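# Build an 8 cm three-colour rod train on the table

## Task

Choose three rods, each a different colour and none of them green, whose lengths add up to the green rod's 8 cm. Lengths by colour in cm: blue 1, magenta 2, grey 3, orange 4, lime 5, purple 6, red 7, green 8, pink 9, turquoise 10. Lay them in one straight row, end to end, with neighbouring ends in contact. Every rod must rest flat on the table surface itself, not on another object, and the row must have no step and no bend. Do not build any second train.

## Robot and tools

ROBOT. Two arms: left_arm carries a five-finger left hand and right_arm a right hand. Scene frame: origin at table-top height midway between the nominal bases, +x out over the table, +z up, left_arm on the +y side. Calibrated bases in the scene frame: left_arm (+0.009, +0.360, 0) m, quat_wxyz (+1.000, 0, 0, +0.009); right_arm (+0.011, -0.274, 0) m, quat_wxyz (+1.000, 0, 0, -0.029). Each arm's poses, Hand target, velocities and wrist-camera pose are given in that arm's own base frame. The fixed cameras and the table use the scene frame.

HAND POINT. This is a point fixed to the palm, 0.15 m out from the wrist mounting face along the fingers and 0.05 m in front of the palm. Its +z runs along straight fingers and +y comes out of the palm. Its +x crosses the palm away from the thumb on the right hand, but toward the thumb on the left hand. Straight fingertips extend 0.06 to 0.07 m beyond the point, and the finger centre lines sit 0.06 m behind it (-y). A wrist bracket on the little-finger side juts out and can collide.

ROW LAYOUT. Every row has 28 numbers, each in [-1, 1], covering both arms even if one is idle. Numbers 1 to 14 are left_arm: dx, dy, dz, rx, ry, rz, thumb_turn, thumb_bend, index, middle, ring, little, force_limit, speed. Numbers 15 to 28 are the same fourteen for right_arm. The six pose numbers are an offset, not a pose. They are measured from that arm's Hand target as it stood when the action or move began, along that arm's base axes. Scale: 1.0 equals 0.6 m for dx, dy, dz, or 180 degrees for rx, ry, rz, which form a single rotation vector turning about the Hand target position. Within one action or one move list, every row counts from that same start, not from the previous row. A later call starts fresh from the new Hand target, so repeating an offset moves further. Six zeros request the current Hand target again.

HAND NUMBERS are absolute targets. thumb_turn: -1 beside the palm, +1 in front of it. thumb_bend and the four fingers: -1 straight, +1 curled. force_limit: -1 is about 0 N, rising linearly to 10 N at +1 (15 N for the two thumb motors). speed: near zero at -1, full at +0.48 and above. There is no value meaning keep as is. To leave a hand unchanged, repeat the eight numbers you last sent it. If you have never sent it any, use its hand_measured six values plus hand_force_limit and hand_speed. For a gentle grip, close at speed -0.94 or lower. A grip with the thumb in front spans objects about 0.035 to 0.065 m thick, or handles down to about 0.025 m, so thin rods may call for pinching or pushing instead.

TOOLS.
execute_actions(actions, cameras): actions is a list of actions. Each action is up to 15 rows, each row lasting 1/30 s, and a short action repeats its last row. An empty list returns camera images.
move(target, speed, blend, blocking, cameras): target is one 28-number row or a list of up to 15 rows, all offsets from the same start Hand targets. speed is in m/s, 0.002 to 4.3, default 0.25, with turning capped at twice that in rad/s. blend is a corner radius in m; 0 stops at each target. The whole move lasts at most 10 s. Hand numbers of the first row are sent at the start; those of later rows are sent once the arms are at rest at that row. The result adds a move: line giving the ending (done, off_target, moving, held, fault) and any limits (paced, held).
wait(seconds 0 to 10). stop brakes a running move.
zoom_image(camera, region [x0, y0, x1, y1] in pixels, at most 504 by 504) enlarges part of that camera's newest image.
show_instructions shows the reference pages. finished_scene(scene 1) ends the scene for good.
Cameras: cam_high, cam_low, cam_left_wrist, cam_right_wrist, each 896x504.

RESULTS. end_effector_position (m) and end_effector_quat_wxyz, in base frame. Hand target is the last commanded pose after clipping, and the next offsets count from it. hand_measured, hand_stopped_by (moving, target, force, stalled, fault) and hand_load_n use the same six-motor order. A load near 0 after closing means nothing is held; positive load pushes a finger open. Also shown: joint positions, velocities and torques, and motor temperatures, with MOTOR HOT at 85 °C and an arm fault at 100 °C.

PITFALLS. Hands often rest 1 to 3 cm, sometimes 5 cm, below the command; resend the missing distance as an offset. Orientation is clipped to 40 degrees from the measured one per step. Joint ranges (rad): waist -2.880 to 2.880, shoulder 0 to 3.142, elbow 0 to 3.019, wrist pitch -1.693 to 1.571, wrist yaw -1.571 to 1.571, wrist roll -2.094 to 2.094. Move slowly near contacts. Do not slam the table, drop rods from height, or let anything leave the table. Keep the two hands from touching each other, and route paths around the arm's own base. Release rods only once they are still, and avoid heavy finger loads and long stretched holds that heat motors.

Each tool is called after "Call:" as name(argument=value, ...) on one line, values as JSON.

Reference images:

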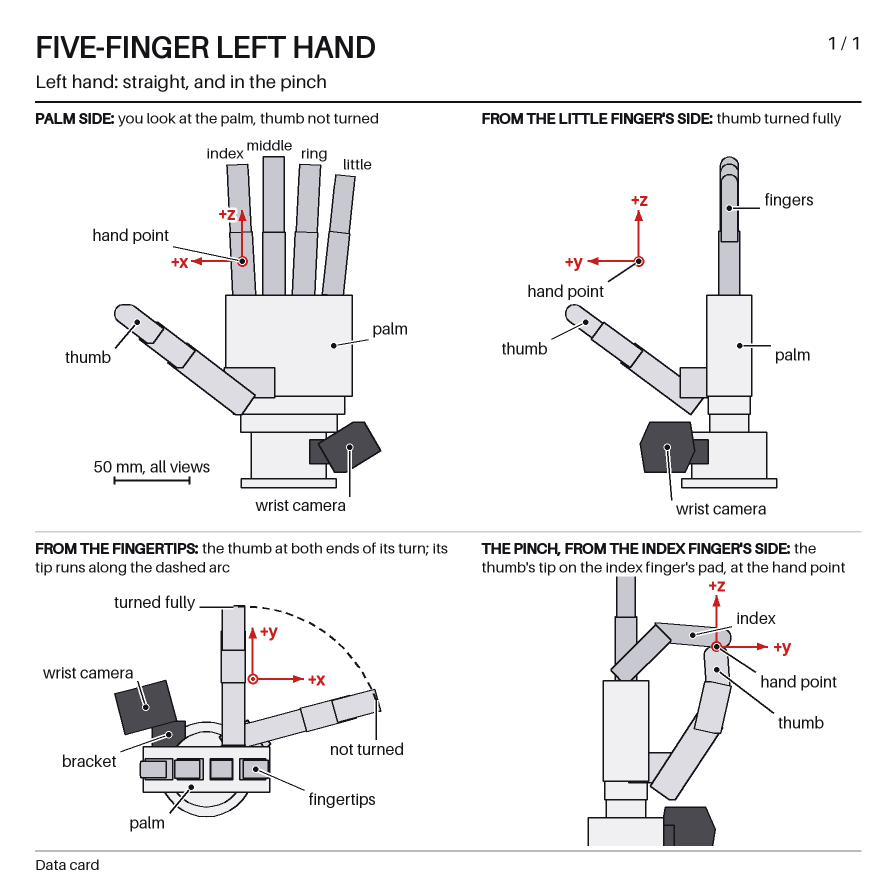

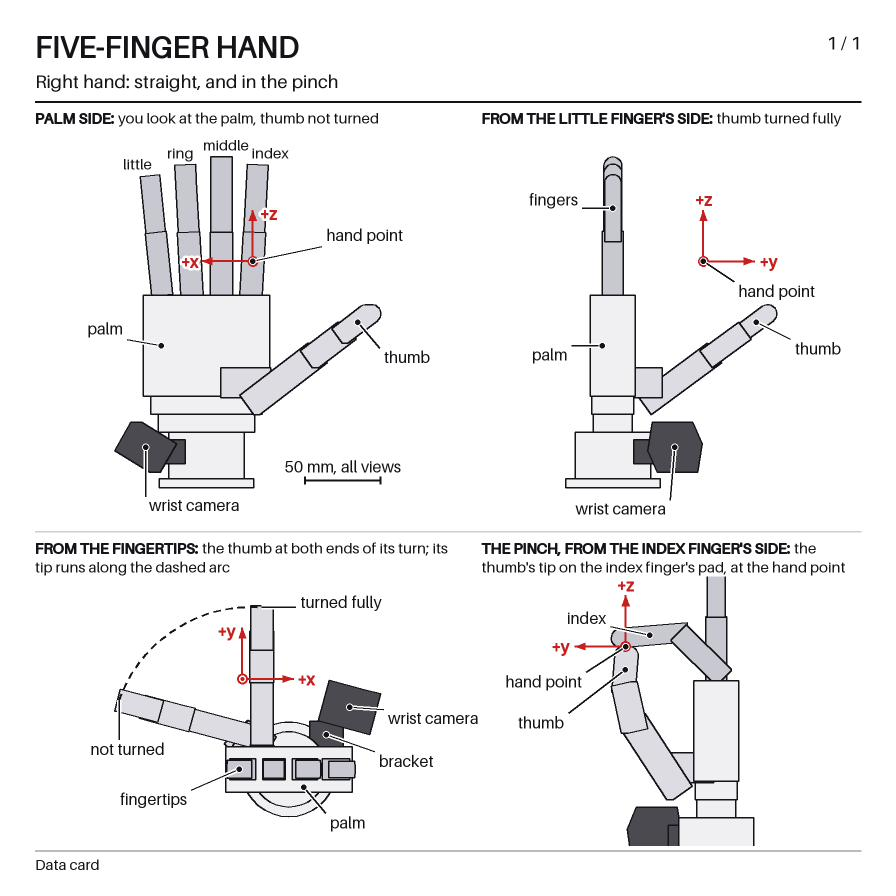

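## Session

Call:
execute_actions(actions=[])

Scene clock: 0.00 s.
left_arm: end_effector_position=(+0.2447, -0.4619, +0.3116) hand_measured=(-1.000, -1.000, -1.000, -1.000, -1.000, -1.000) hand_load_n=(+0.0, +0.0, +0.0, +0.0, +0.0, +0.0) hand_stopped_by=(target, target, target, target, target, target) hand_force_limit=0.00 hand_speed=-0.80 end_effector_quat_wxyz=(-0.039, -0.107, +0.939, -0.324) | right_arm: end_effector_position=(+0.3422, -0.1659, +0.2050) hand_measured=(-1.000, -1.000, -1.000, -1.000, -1.000, -1.000) hand_load_n=(+0.0, +0.0, +0.0, +0.5, +0.0, +0.0) hand_stopped_by=(target, target, target, target, target, target) hand_force_limit=0.00 hand_speed=-0.80 end_effector_quat_wxyz=(+0.270, +0.011, +0.920, +0.284)
Joint positions: left_arm=[-0.923 1.497 1.617 -1.135 0.385 0.31] | right_arm=[-0.941 1.456 1.055 -1.344 -0.791 0.581]
Joint velocities: within noise
Joint torques (N m): no reading
Motor temperatures (°C): left_arm=[34 35 31 27 27 27] | right_arm=[31 33 30 33 29 28]
Heat: left arm: hottest shoulder 35 °C; right arm: hottest shoulder 33 °C.
Hand target: left_arm +0.2480, -0.4663, +0.3220; -0.033, -0.104, +0.936, -0.334 | right_arm +0.3464, -0.1716, +0.2130; +0.277, +0.006, +0.921, +0.274

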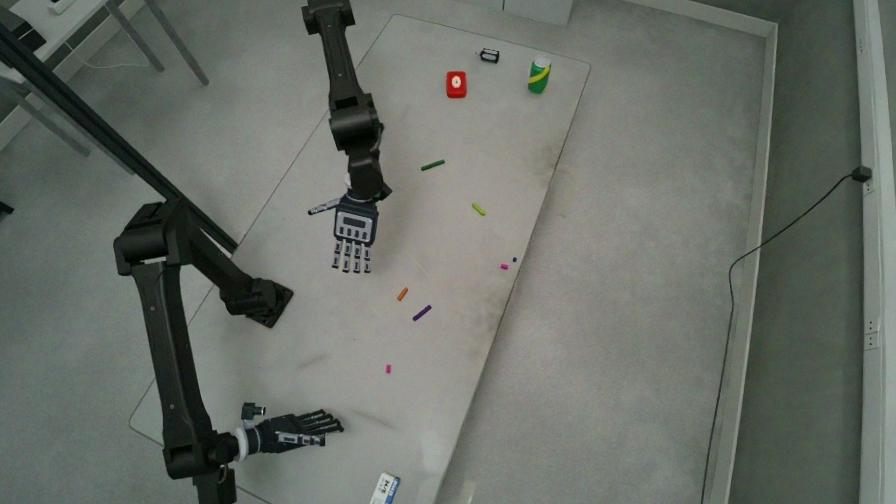

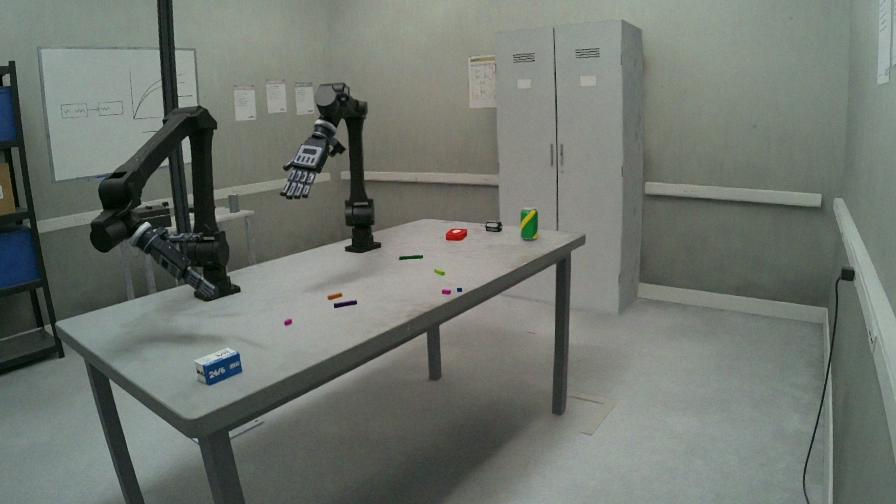

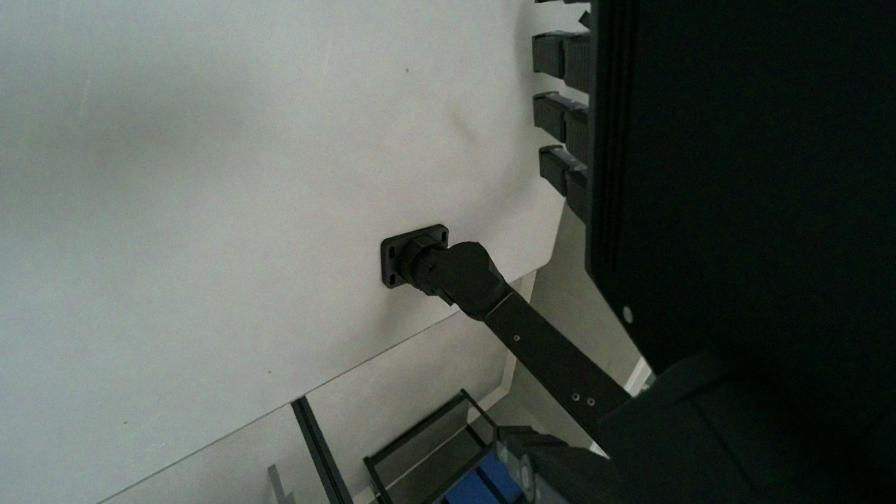

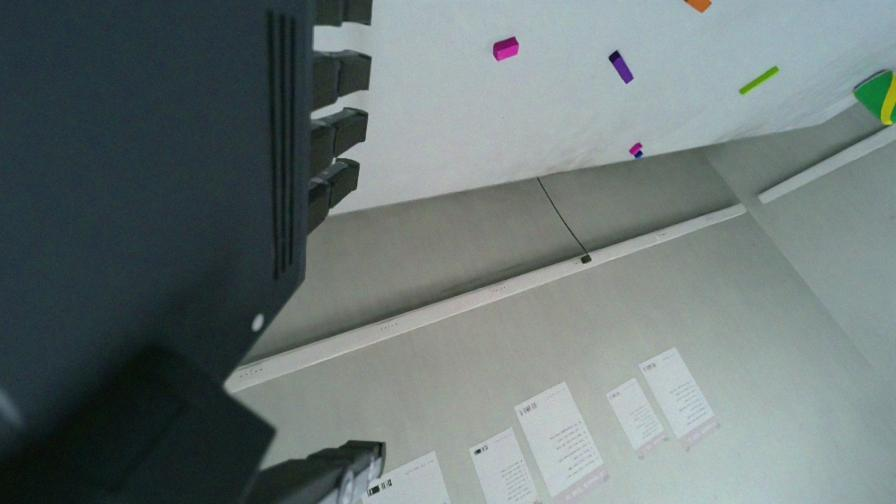

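Call:
zoom_image(camera="cam_high", region=[380, 130, 560, 390])

Call:
zoom_image(camera="cam_high", region=[450, 190, 540, 280])

Call:
zoom_image(camera="cam_low", region=[380, 240, 500, 310])

Call:
zoom_image(camera="cam_right_wrist", region=[480, 0, 896, 180])

Scaled by 1.938 from the camera's 896x504 image, which has a finer 1280x720 frame.

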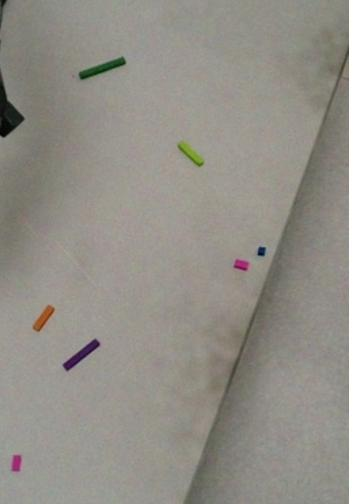

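Scaled by 5.600 from the camera's 896x504 image, which has a finer 1280x720 frame.

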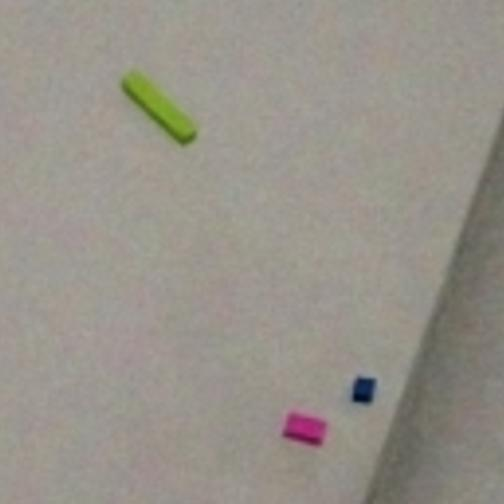

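Scaled by 4.200 from the camera's 896x504 image, which has a finer 1280x720 frame.

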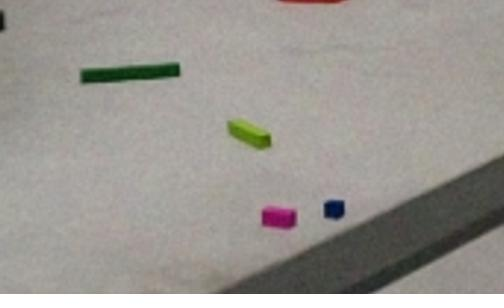

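Scaled by 1.212 from the camera's 896x504 image, which has a finer 1280x720 frame.

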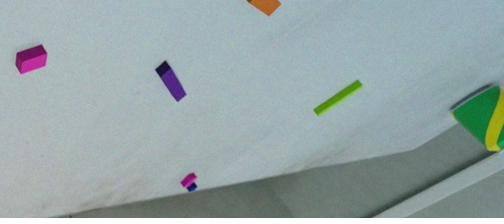

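Call:
move(target=[0.503, 0.327, -0.287, -0.0507, -0.0904, 0.2939, -1, -1, 0.5, 1, 1, 1, 0.0, 0.0, 0,0,0,0,0,0, -1,-1,-1,-1,-1,-1,0.0,-0.8], speed=0.25, cameras=["all"])

Scene clock: 113.60 s.
left_arm: end_effector_position=(+0.5449, -0.2677, +0.1473) hand_measured=(-1.000, -1.000, +0.500, +1.000, +1.000, +1.000) hand_load_n=(+0.0, +0.0, +0.0, +0.0, +0.0, +0.0) hand_stopped_by=(target, target, target, target, target, target) hand_force_limit=0.00 hand_speed=0.00 end_effector_quat_wxyz=(+0.235, -0.457, +0.765, -0.389) | right_arm: end_effector_position=(+0.3422, -0.1659, +0.2050) hand_measured=(-1.000, -1.000, -1.000, -1.000, -1.000, -1.000) hand_load_n=(+0.0, +0.0, +0.0, +0.0, +0.0, +0.5) hand_stopped_by=(target, target, target, target, target, target) hand_force_limit=0.00 hand_speed=-0.80 end_effector_quat_wxyz=(+0.270, +0.011, +0.920, +0.284)
Joint positions: left_arm=[-0.385 1.544 1.121 -0.207 0.083 0.065] | right_arm=[-0.941 1.456 1.055 -1.344 -0.791 0.581]
Joint torques (N m): left_arm=[0.62 -10.7 8.7 2.24 -0.05 0.09] | right_arm=[0.73 -10.64 10.29 0.2 -0.5 0.01]
Motor temperatures (°C): left_arm=[33 38 42 27 27 27] | right_arm=[30 35 46 33 30 28]
Heat: left arm: hottest elbow 42 °C; right arm: hottest elbow 46 °C.
Hand target: left_arm +0.5497, -0.2701, +0.1499; +0.239, -0.459, +0.759, -0.395 | right_arm +0.3464, -0.1716, +0.2130; +0.277, +0.006, +0.921, +0.274
Off the commanded pose: left_arm 0.006 m, 1 deg | right_arm 0.011 m, 2 deg.
move: off_target (right_arm)
camera_calibration:
cam_left_wrist: T_world_to_cam=[[0.391201, -0.43744, 0.809697, -0.456501], [-0.865973, -0.472793, 0.162963, 0.316243], [0.311533, -0.764927, -0.563768, -0.177439], [0, 0, 0, 1]] pos_world=[0.50772, -0.185902, 0.218057]

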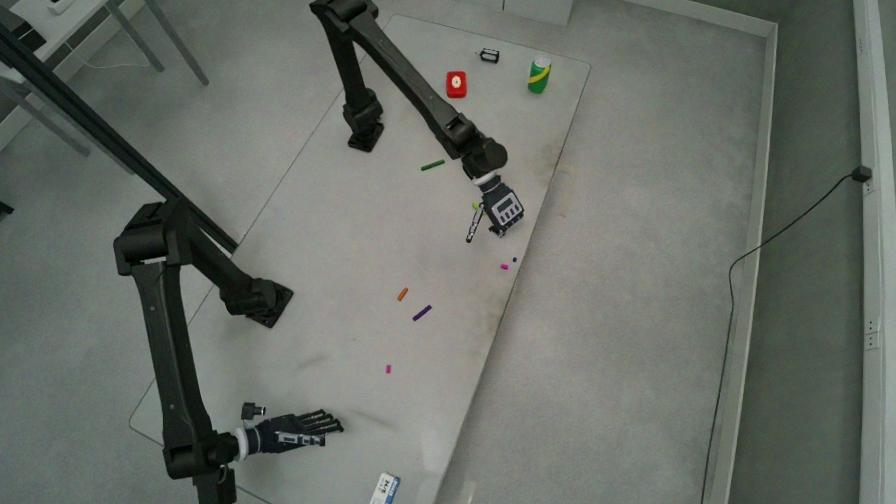

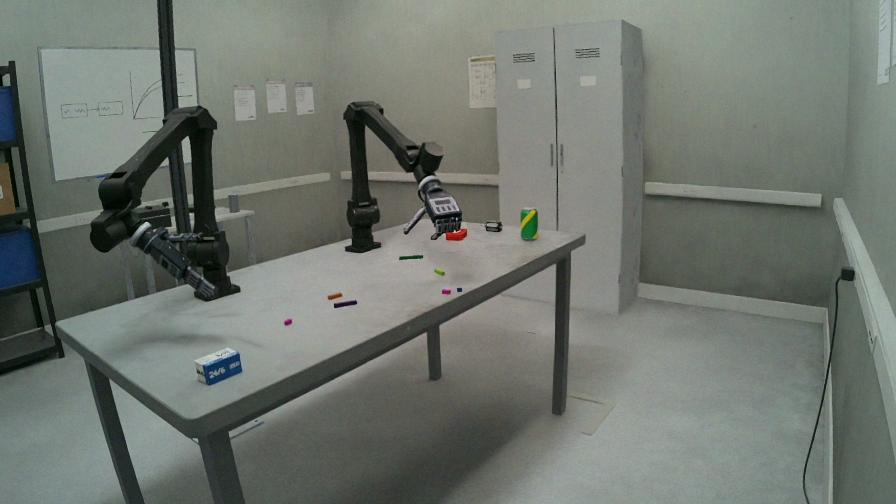

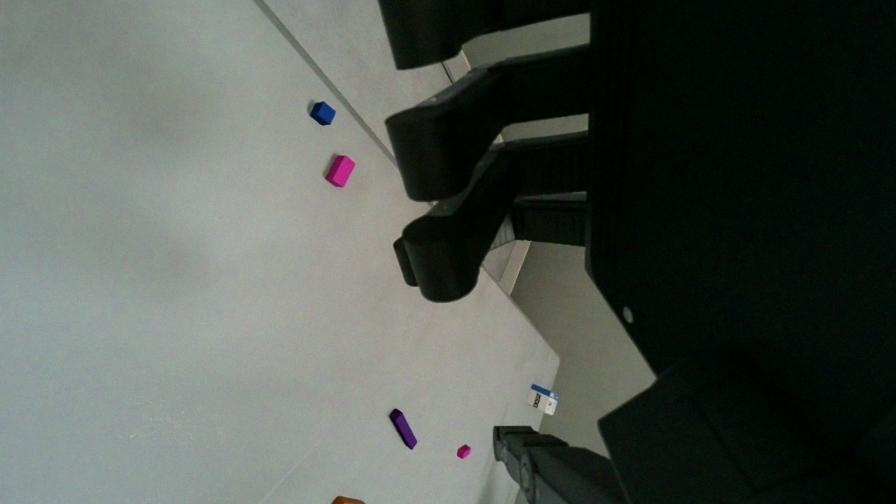

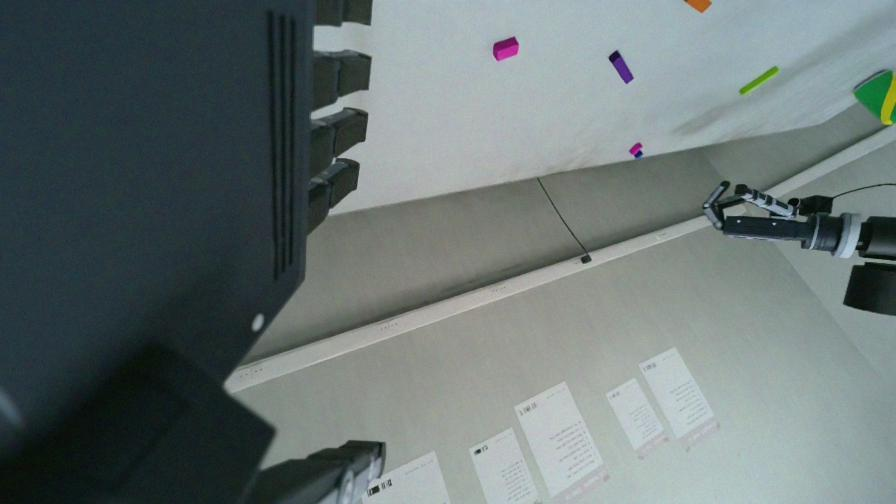

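Call:
move(target=[0.187, -0.028, -0.133, -0.0243, -0.05, 0.015, -1, -1, 0.25, -1, -1, -1, 0.0, 0.0, 0,0,0,0,0,0, -1,-1,-1,-1,-1,-1,0.0,-0.8], speed=0.2, cameras=["cam_left_wrist", "cam_high", "cam_low"])

Scene clock: 127.80 s.
left_arm: end_effector_position=(+0.6408, -0.2833, +0.0502) hand_measured=(-1.000, -1.000, +0.250, -1.000, -1.000, -1.000) hand_load_n=(-0.5, +0.0, +0.0, +0.0, -0.5, +0.0) hand_stopped_by=(target, target, target, target, target, target) hand_force_limit=0.00 hand_speed=0.00 end_effector_quat_wxyz=(+0.275, -0.456, +0.726, -0.435) | right_arm: end_effector_position=(+0.3422, -0.1659, +0.2050) hand_measured=(-1.000, -1.000, -1.000, -1.000, -1.000, -1.000) hand_load_n=(+0.0, +0.0, +0.0, +0.0, +0.0, +0.0) hand_stopped_by=(target, target, target, target, target, target) hand_force_limit=0.00 hand_speed=-0.80 end_effector_quat_wxyz=(+0.270, +0.011, +0.920, +0.284)
Joint positions: left_arm=[-0.353 1.872 1.184 0.197 0.083 0.047] | right_arm=[-0.941 1.456 1.055 -1.344 -0.791 0.581]
Joint torques (N m): left_arm=[0.73 -14.04 10.61 2.32 -0.02 0.06] | right_arm=[0.73 -10.58 10.3 0.21 -0.5 0.01]
Heat: left arm: hottest elbow 44 °C; right arm: hottest elbow 47 °C.
Hand target: left_arm +0.6620, -0.2868, +0.0701; +0.289, -0.453, +0.711, -0.453 | right_arm +0.3464, -0.1716, +0.2130; +0.277, +0.006, +0.921, +0.274
Off the commanded pose: left_arm 0.029 m, 3 deg | right_arm 0.011 m, 2 deg.
move: off_target (left_arm, right_arm)
camera_calibration:
cam_left_wrist: T_world_to_cam=[[0.303225, -0.369007, 0.878572, -0.349828], [-0.861169, -0.500842, 0.0868614, 0.400561], [0.407973, -0.782937, -0.469646, -0.345641], [0, 0, 0, 1]] pos_world=[0.59204, -0.199087, 0.110226]
Images, in order (width x height): cam_high 896x504, cam_low 896x504, cam_left_wrist 896x504.

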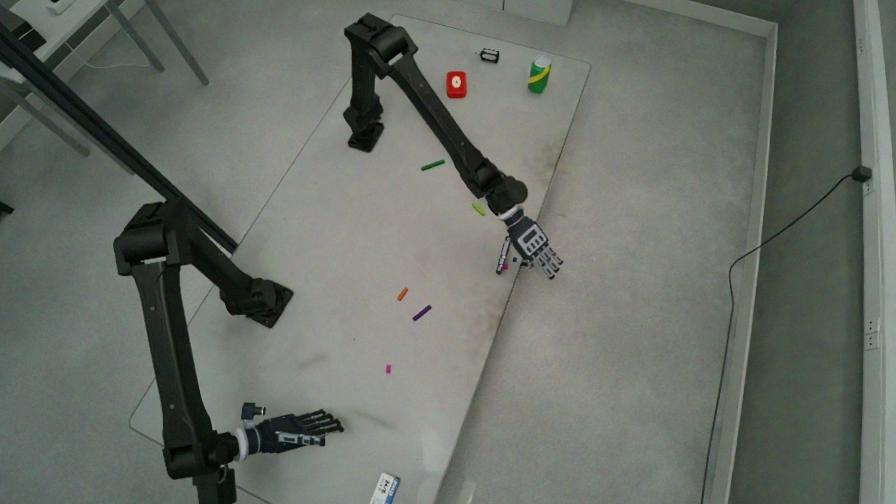

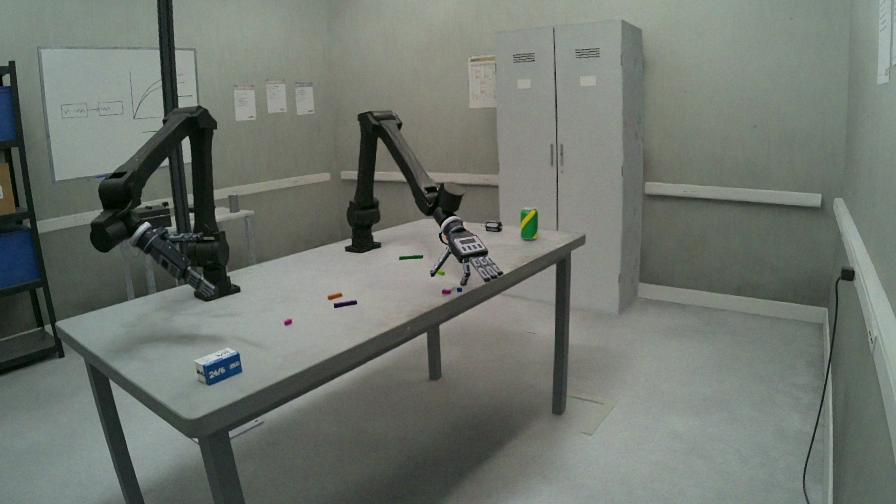

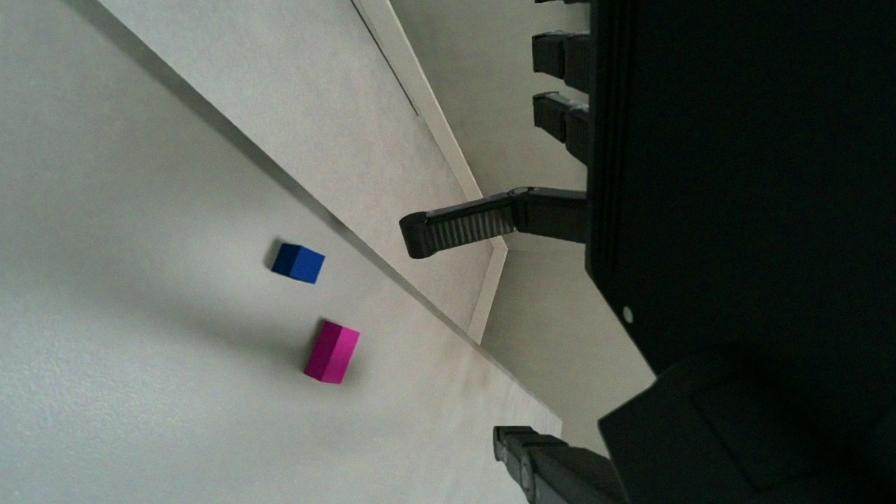

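Call:
zoom_image(camera="cam_left_wrist", region=[250, 200, 450, 400])

Call:
zoom_image(camera="cam_low", region=[410, 220, 520, 310])

Call:
zoom_image(camera="cam_high", region=[460, 180, 580, 290])

Scaled by 2.520 from the camera's 896x504 image, which has a finer 1280x720 frame.

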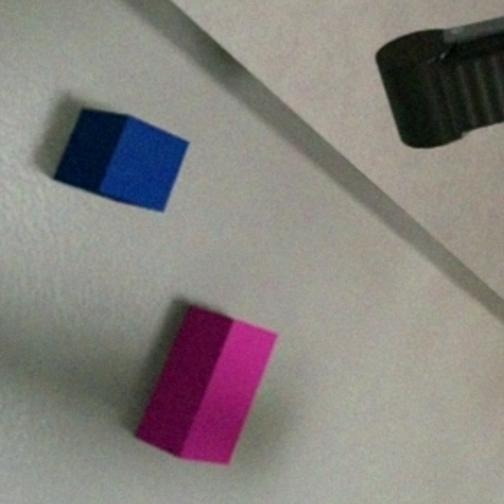

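Scaled by 4.582 from the camera's 896x504 image, which has a finer 1280x720 frame.

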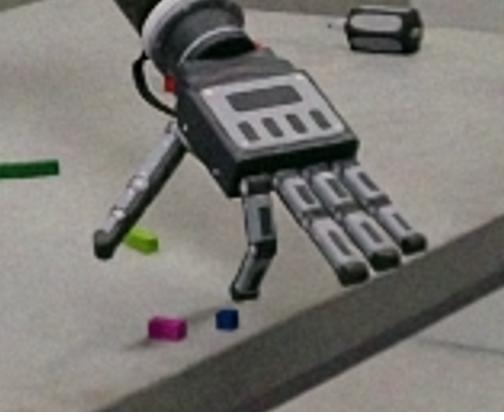

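Scaled by 4.200 from the camera's 896x504 image, which has a finer 1280x720 frame.

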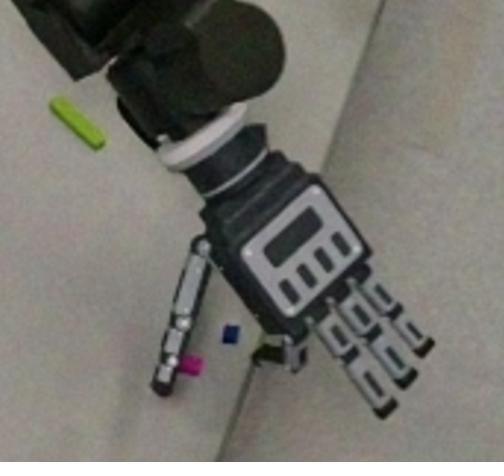

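Call:
move(target=[-0.0133, 0.0155, -0.0302, 0, 0, 0, -1, -1, 0.25, -1, -1, -1, 0.0, 0.0, 0,0,0,0,0,0, -1,-1,-1,-1,-1,-1,0.0,-0.8], speed=0.1, cameras=["cam_left_wrist", "cam_low"])

Scene clock: 156.73 s.
left_arm: end_effector_position=(+0.6501, -0.2809, +0.0581) hand_measured=(-1.000, -1.000, +0.250, -1.000, -1.000, -1.000) hand_load_n=(-0.5, +0.0, +0.0, +0.0, +0.0, +0.0) hand_stopped_by=(target, target, target, target, target, target) hand_force_limit=0.00 hand_speed=0.00 end_effector_quat_wxyz=(+0.288, -0.450, +0.714, -0.451) | right_arm: end_effector_position=(+0.3422, -0.1659, +0.2050) hand_measured=(-1.000, -1.000, -1.000, -1.000, -1.000, -1.000) hand_load_n=(+0.0, +0.0, +0.0, +0.0, +0.0, +0.0) hand_stopped_by=(target, target, target, target, target, target) hand_force_limit=0.00 hand_speed=-0.80 end_effector_quat_wxyz=(+0.270, +0.011, +0.920, +0.284)
Joint positions: left_arm=[-0.344 1.874 1.18 0.251 0.086 0.047] | right_arm=[-0.941 1.456 1.055 -1.344 -0.791 0.581]
Joint torques (N m): left_arm=[1.26 -12.92 7.49 2.43 0.26 0.11] | right_arm=[0.73 -10.58 10.3 0.23 -0.51 0.02]
Heat: left arm: hottest elbow 44 °C; right arm: hottest elbow 48 °C.
Hand target: left_arm +0.6541, -0.2774, +0.0519; +0.289, -0.453, +0.711, -0.453 | right_arm +0.3464, -0.1716, +0.2130; +0.277, +0.006, +0.921, +0.274
Off the commanded pose: left_arm 0.008 m, 0 deg | right_arm 0.011 m, 2 deg.
move: off_target (right_arm)
camera_calibration:
cam_left_wrist: T_world_to_cam=[[0.26584, -0.351375, 0.8977, -0.330656], [-0.861287, -0.504861, 0.0574456, 0.40979], [0.433029, -0.788448, -0.436847, -0.363606], [0, 0, 0, 1]] pos_world=[0.598301, -0.195981, 0.114449]
Images, in order (width x height): cam_low 896x504, cam_left_wrist 896x504.

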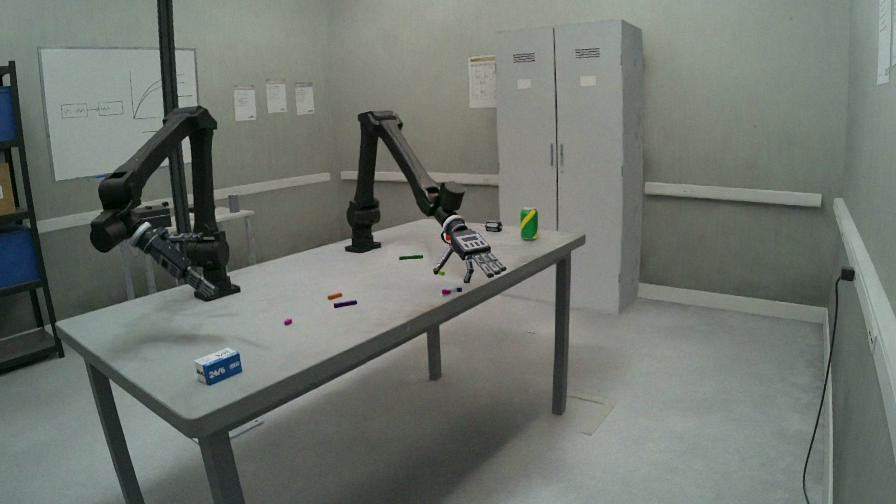

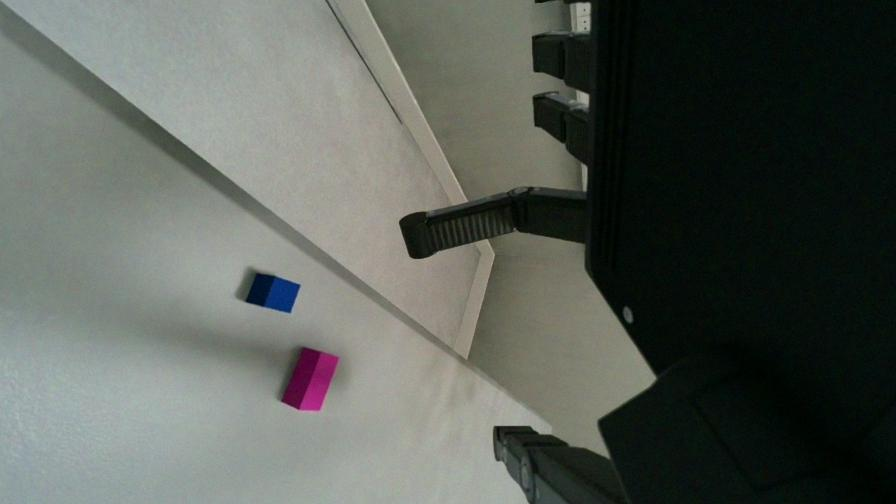

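Call:
move(target=[-0.0285, 0.009, -0.0365, 0, 0, 0, -1, -1, 0.25, -1, -1, -1, 0.0, 0.0, 0,0,0,0,0,0, -1,-1,-1,-1,-1,-1,0.0,-0.8], speed=0.08, cameras=["cam_left_wrist", "cam_low"])

Scene clock: 160.30 s.
left_arm: end_effector_position=(+0.6326, -0.2747, +0.0334) hand_measured=(-1.000, -1.000, +0.250, -1.000, -1.000, -1.000) hand_load_n=(+0.0, +0.0, +0.0, +0.0, +0.0, +0.0) hand_stopped_by=(target, target, target, target, target, target) hand_force_limit=0.00 hand_speed=0.00 end_effector_quat_wxyz=(+0.287, -0.451, +0.715, -0.450) | right_arm: end_effector_position=(+0.3422, -0.1659, +0.2050) hand_measured=(-1.000, -1.000, -1.000, -1.000, -1.000, -1.000) hand_load_n=(+0.0, -0.5, +0.0, +0.0, +0.0, +0.0) hand_stopped_by=(target, target, target, target, target, target) hand_force_limit=0.00 hand_speed=-0.80 end_effector_quat_wxyz=(+0.270, +0.011, +0.920, +0.284)
Joint positions: left_arm=[-0.344 1.881 1.108 0.326 0.086 0.047] | right_arm=[-0.941 1.456 1.055 -1.344 -0.791 0.581]
Joint torques (N m): left_arm=[1.26 -13.04 7.21 2.26 0.19 0.09] | right_arm=[0.79 -10.52 10.28 0.21 -0.51 0.01]
Heat: left arm: hottest elbow 44 °C; right arm: hottest elbow 48 °C.
Hand target: left_arm +0.6371, -0.2720, +0.0302; +0.289, -0.453, +0.711, -0.453 | right_arm +0.3464, -0.1716, +0.2130; +0.277, +0.006, +0.921, +0.274
Off the commanded pose: left_arm 0.006 m, 1 deg | right_arm 0.011 m, 2 deg.
move: off_target (right_arm)
camera_calibration:
cam_left_wrist: T_world_to_cam=[[0.269389, -0.352641, 0.896144, -0.304171], [-0.861015, -0.505016, 0.0601007, 0.399082], [0.431373, -0.787784, -0.439675, -0.360584], [0, 0, 0, 1]] pos_world=[0.581103, -0.189782, 0.0900558]
Images, in order (width x height): cam_low 896x504, cam_left_wrist 896x504.

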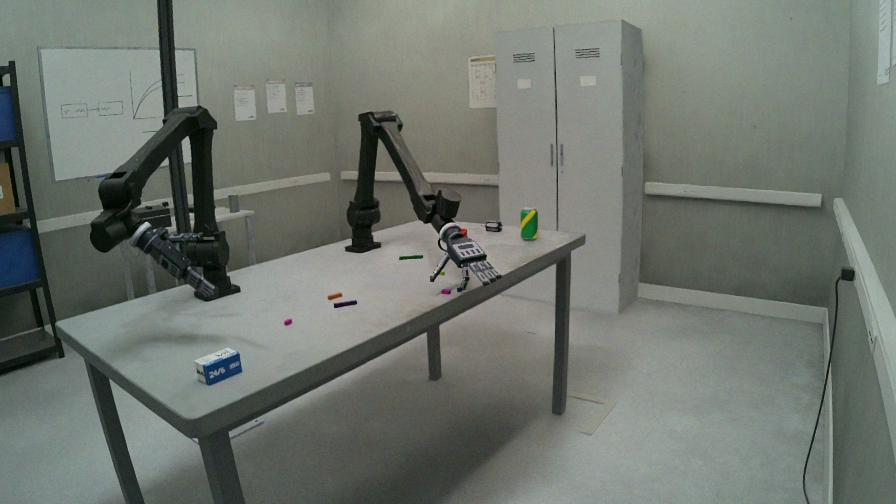

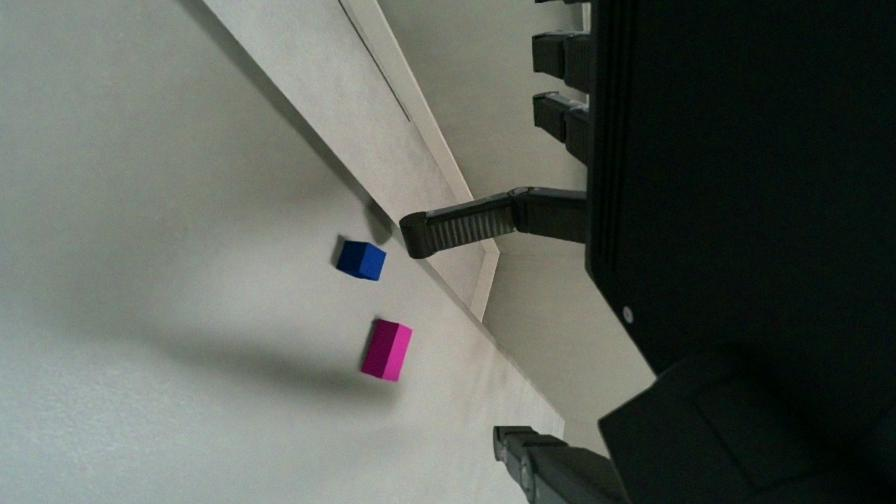

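Call:
zoom_image(camera="cam_left_wrist", region=[310, 180, 490, 400])

Call:
zoom_image(camera="cam_low", region=[410, 220, 520, 310])

Scaled by 2.291 from the camera's 896x504 image, which has a finer 1280x720 frame.

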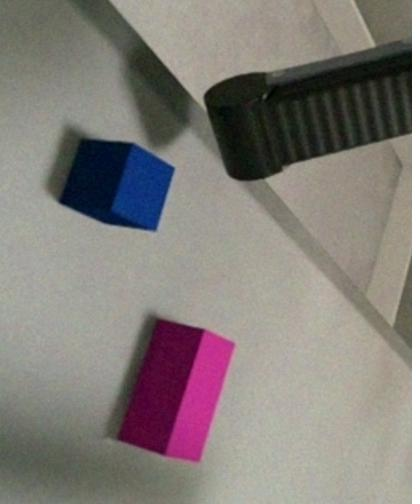

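Scaled by 4.582 from the camera's 896x504 image, which has a finer 1280x720 frame.

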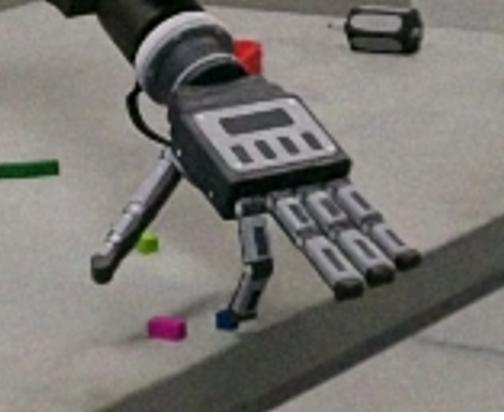

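Call:
move(target=[0, 0, -0.0135, 0, 0, 0, -1, -1, 0.25, -1, -1, -1, 0.0, 0.0, 0,0,0,0,0,0, -1,-1,-1,-1,-1,-1,0.0,-0.8], speed=0.05, cameras=["cam_left_wrist", "cam_low"])

Call:
zoom_image(camera="cam_left_wrist", region=[310, 180, 490, 400])

Scene clock: 172.77 s.
left_arm: end_effector_position=(+0.6343, -0.2753, +0.0278) hand_measured=(-1.000, -1.000, +0.250, -1.000, -1.000, -1.000) hand_load_n=(-0.5, -0.5, +0.0, +0.0, +0.0, +0.0) hand_stopped_by=(target, target, target, target, target, target) hand_force_limit=0.00 hand_speed=0.00 end_effector_quat_wxyz=(+0.289, -0.450, +0.714, -0.451) | right_arm: end_effector_position=(+0.3422, -0.1659, +0.2050) hand_measured=(-1.000, -1.000, -1.000, -1.000, -1.000, -1.000) hand_load_n=(+0.0, -0.5, +0.0, +0.0, +0.0, +0.0) hand_stopped_by=(target, target, target, target, target, target) hand_force_limit=0.00 hand_speed=-0.80 end_effector_quat_wxyz=(+0.270, +0.011, +0.920, +0.284)
Joint positions: left_arm=[-0.344 1.896 1.108 0.345 0.086 0.047] | right_arm=[-0.941 1.456 1.055 -1.344 -0.791 0.581]
Joint torques (N m): left_arm=[1.32 -12.92 6.78 2.39 0.2 0.11] | right_arm=[0.67 -10.64 10.29 0.21 -0.5 0]
Heat: left arm: hottest elbow 44 °C; right arm: hottest elbow 49 °C.
Hand target: left_arm +0.6370, -0.2720, +0.0220; +0.289, -0.453, +0.711, -0.453 | right_arm +0.3464, -0.1716, +0.2130; +0.277, +0.006, +0.921, +0.274
Off the commanded pose: left_arm 0.007 m, 1 deg | right_arm 0.011 m, 2 deg.
move: off_target (right_arm)
camera_calibration:
cam_left_wrist: T_world_to_cam=[[0.265584, -0.351283, 0.897812, -0.297005], [-0.861266, -0.504923, 0.0572144, 0.400801], [0.433228, -0.78845, -0.436647, -0.365683], [0, 0, 0, 1]] pos_world=[0.5825, -0.190282, 0.0840488]
Images, in order (width x height): cam_low 896x504, cam_left_wrist 896x504.

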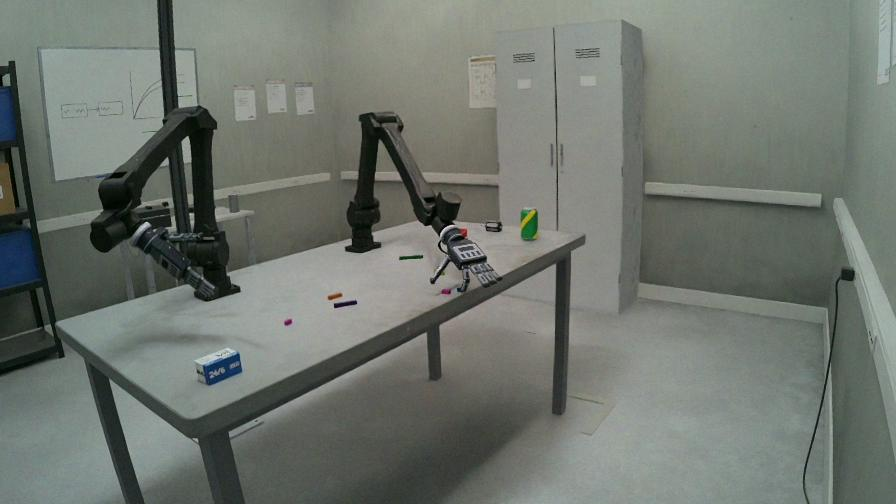

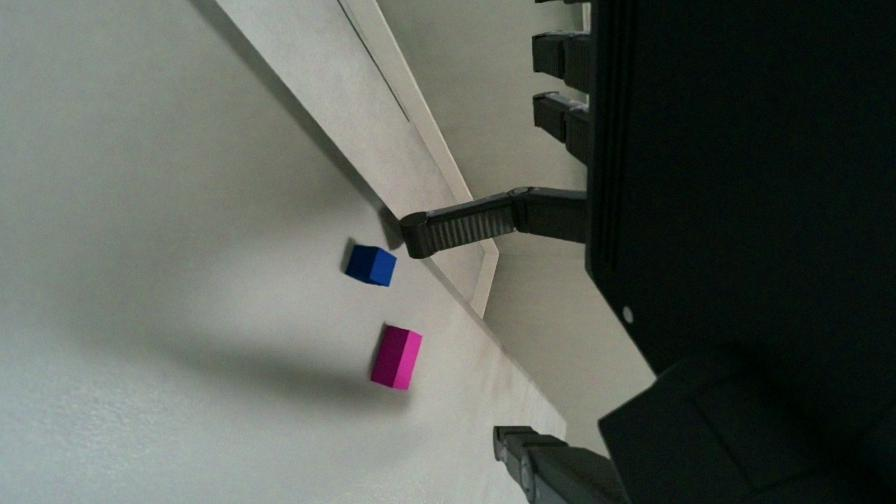

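Scaled by 2.291 from the camera's 896x504 image, which has a finer 1280x720 frame.

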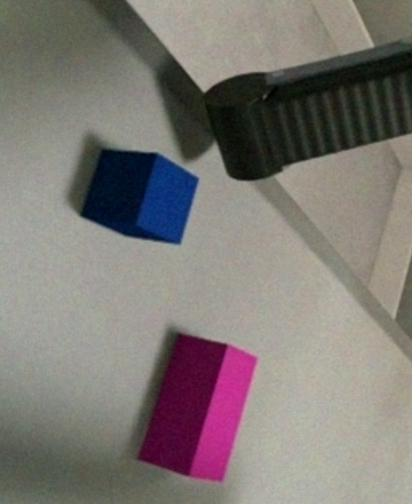

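Call:
move(target=[-0.0453, 0.0211, 0.0, 0, 0, 0, -1, -1, 0.25, -1, -1, -1, 0.0, 0.0, 0,0,0,0,0,0, -1,-1,-1,-1,-1,-1,0.0,-0.8], speed=0.05, cameras=["cam_left_wrist"])

Scene clock: 176.63 s.
left_arm: end_effector_position=(+0.6095, -0.2643, +0.0225) hand_measured=(-1.000, -1.000, +0.250, -1.000, -1.000, -1.000) hand_load_n=(+0.0, +0.0, +0.5, +0.0, +0.0, +0.0) hand_stopped_by=(target, target, target, target, target, target) hand_force_limit=0.00 hand_speed=0.00 end_effector_quat_wxyz=(+0.288, -0.451, +0.714, -0.452) | right_arm: end_effector_position=(+0.3422, -0.1659, +0.2050) hand_measured=(-1.000, -1.000, -1.000, -1.000, -1.000, -1.000) hand_load_n=(+0.0, +0.0, +0.0, +0.0, +0.0, +0.0) hand_stopped_by=(target, target, target, target, target, target) hand_force_limit=0.00 hand_speed=-0.80 end_effector_quat_wxyz=(+0.270, +0.011, +0.920, +0.284)
Joint positions: left_arm=[-0.34 1.855 1.02 0.393 0.09 0.046] | right_arm=[-0.941 1.456 1.055 -1.344 -0.791 0.581]
Joint torques (N m): left_arm=[1.38 -12.98 6 2.06 0.26 0.11] | right_arm=[0.73 -10.58 10.29 0.2 -0.51 0.01]
Motor temperatures (°C): left_arm=[33 43 43 27 27 27] | right_arm=[30 35 49 32 30 28]
Heat: left arm: hottest shoulder 43 °C; right arm: hottest elbow 49 °C.
Hand target: left_arm +0.6099, -0.2593, +0.0220; +0.289, -0.453, +0.711, -0.453 | right_arm +0.3464, -0.1716, +0.2130; +0.277, +0.006, +0.921, +0.274
Off the commanded pose: left_arm 0.005 m, 0 deg | right_arm 0.011 m, 2 deg.
move: off_target (right_arm)
camera_calibration:
cam_left_wrist: T_world_to_cam=[[0.266955, -0.349099, 0.898256, -0.282111], [-0.86084, -0.505395, 0.0594181, 0.384809], [0.433232, -0.789117, -0.435436, -0.348842], [0, 0, 0, 1]] pos_world=[0.557699, -0.179281, 0.0786452]
Images, in order (width x height): cam_left_wrist 896x504.

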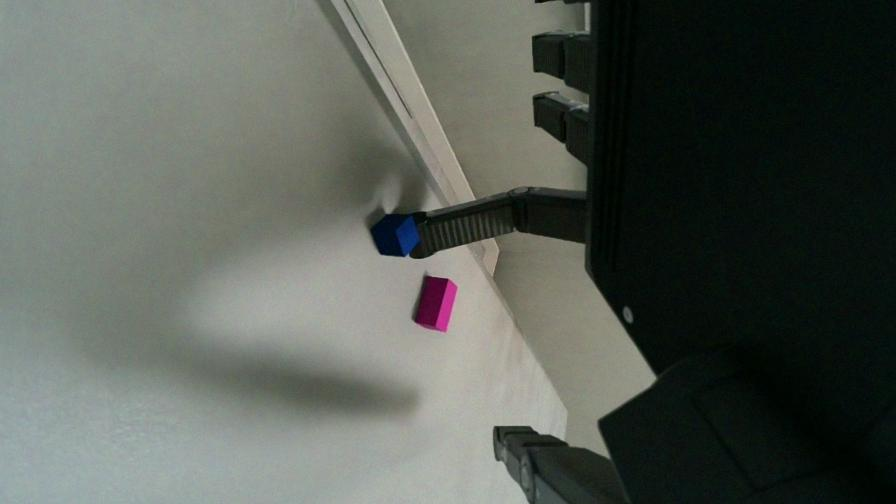

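Call:
move(target=[-0.0906, 0.0423, 0.003, 0, 0, 0, -1, -1, 0.25, -1, -1, -1, 0.0, 0.0, 0,0,0,0,0,0, -1,-1,-1,-1,-1,-1,0.0,-0.8], speed=0.05, cameras=["cam_left_wrist", "cam_high"])

Call:
zoom_image(camera="cam_left_wrist", region=[310, 150, 560, 350])

Scene clock: 180.00 s.
left_arm: end_effector_position=(+0.5536, -0.2386, +0.0214) hand_measured=(-1.000, -1.000, +0.250, -1.000, -1.000, -1.000) hand_load_n=(-0.5, +0.0, +0.5, +0.0, +0.0, +0.0) hand_stopped_by=(target, target, target, target, target, target) hand_force_limit=0.00 hand_speed=0.00 end_effector_quat_wxyz=(+0.284, -0.454, +0.714, -0.450) | right_arm: end_effector_position=(+0.3422, -0.1659, +0.2050) hand_measured=(-1.000, -1.000, -1.000, -1.000, -1.000, -1.000) hand_load_n=(+0.0, +0.0, +0.0, +0.0, +0.0, +0.0) hand_stopped_by=(target, target, target, target, target, target) hand_force_limit=0.00 hand_speed=-0.80 end_effector_quat_wxyz=(+0.270, +0.011, +0.920, +0.284)
Joint positions: left_arm=[-0.327 1.742 0.838 0.454 0.103 0.046] | right_arm=[-0.941 1.456 1.055 -1.344 -0.791 0.581]
Joint torques (N m): left_arm=[0.97 -11.46 5.83 2.19 0.24 0.18] | right_arm=[0.67 -10.7 10.28 0.23 -0.5 0.01]
Heat: left arm: hottest elbow 43 °C; right arm: hottest elbow 49 °C.
Hand target: left_arm +0.5554, -0.2340, +0.0237; +0.289, -0.453, +0.711, -0.453 | right_arm +0.3464, -0.1716, +0.2130; +0.277, +0.006, +0.921, +0.274
Off the commanded pose: left_arm 0.006 m, 1 deg | right_arm 0.011 m, 2 deg.
move: off_target (right_arm)
camera_calibration:
cam_left_wrist: T_world_to_cam=[[0.275674, -0.346148, 0.896764, -0.261354], [-0.859405, -0.506671, 0.0686164, 0.348402], [0.430613, -0.789599, -0.437157, -0.303368], [0, 0, 0, 1]] pos_world=[0.502101, -0.153481, 0.0778475]
Images, in order (width x height): cam_high 896x504, cam_left_wrist 896x504.

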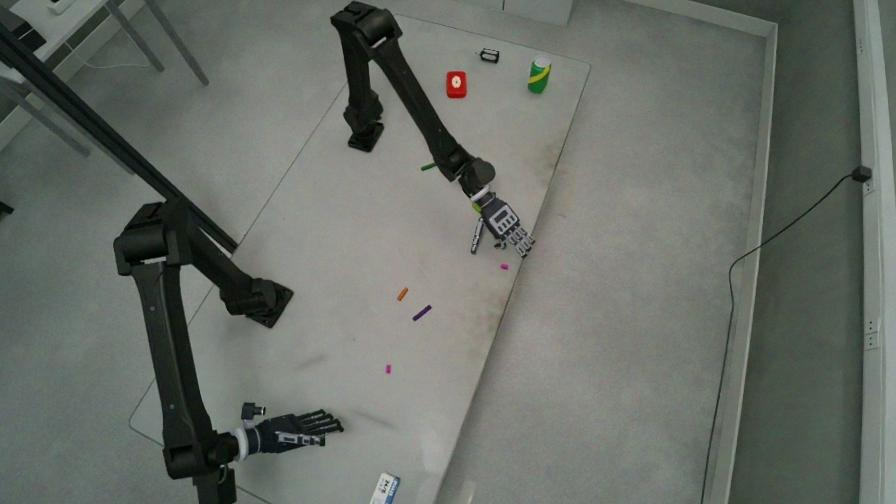

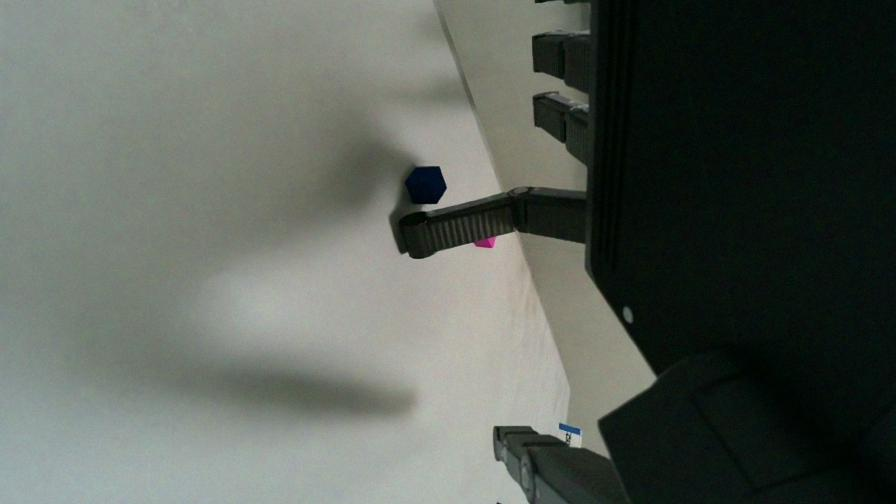

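Scaled by 2.016 from the camera's 896x504 image, which has a finer 1280x720 frame.

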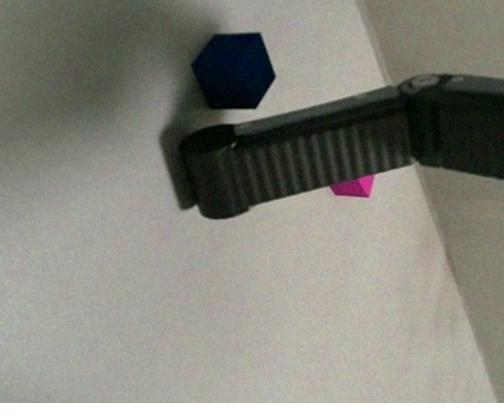

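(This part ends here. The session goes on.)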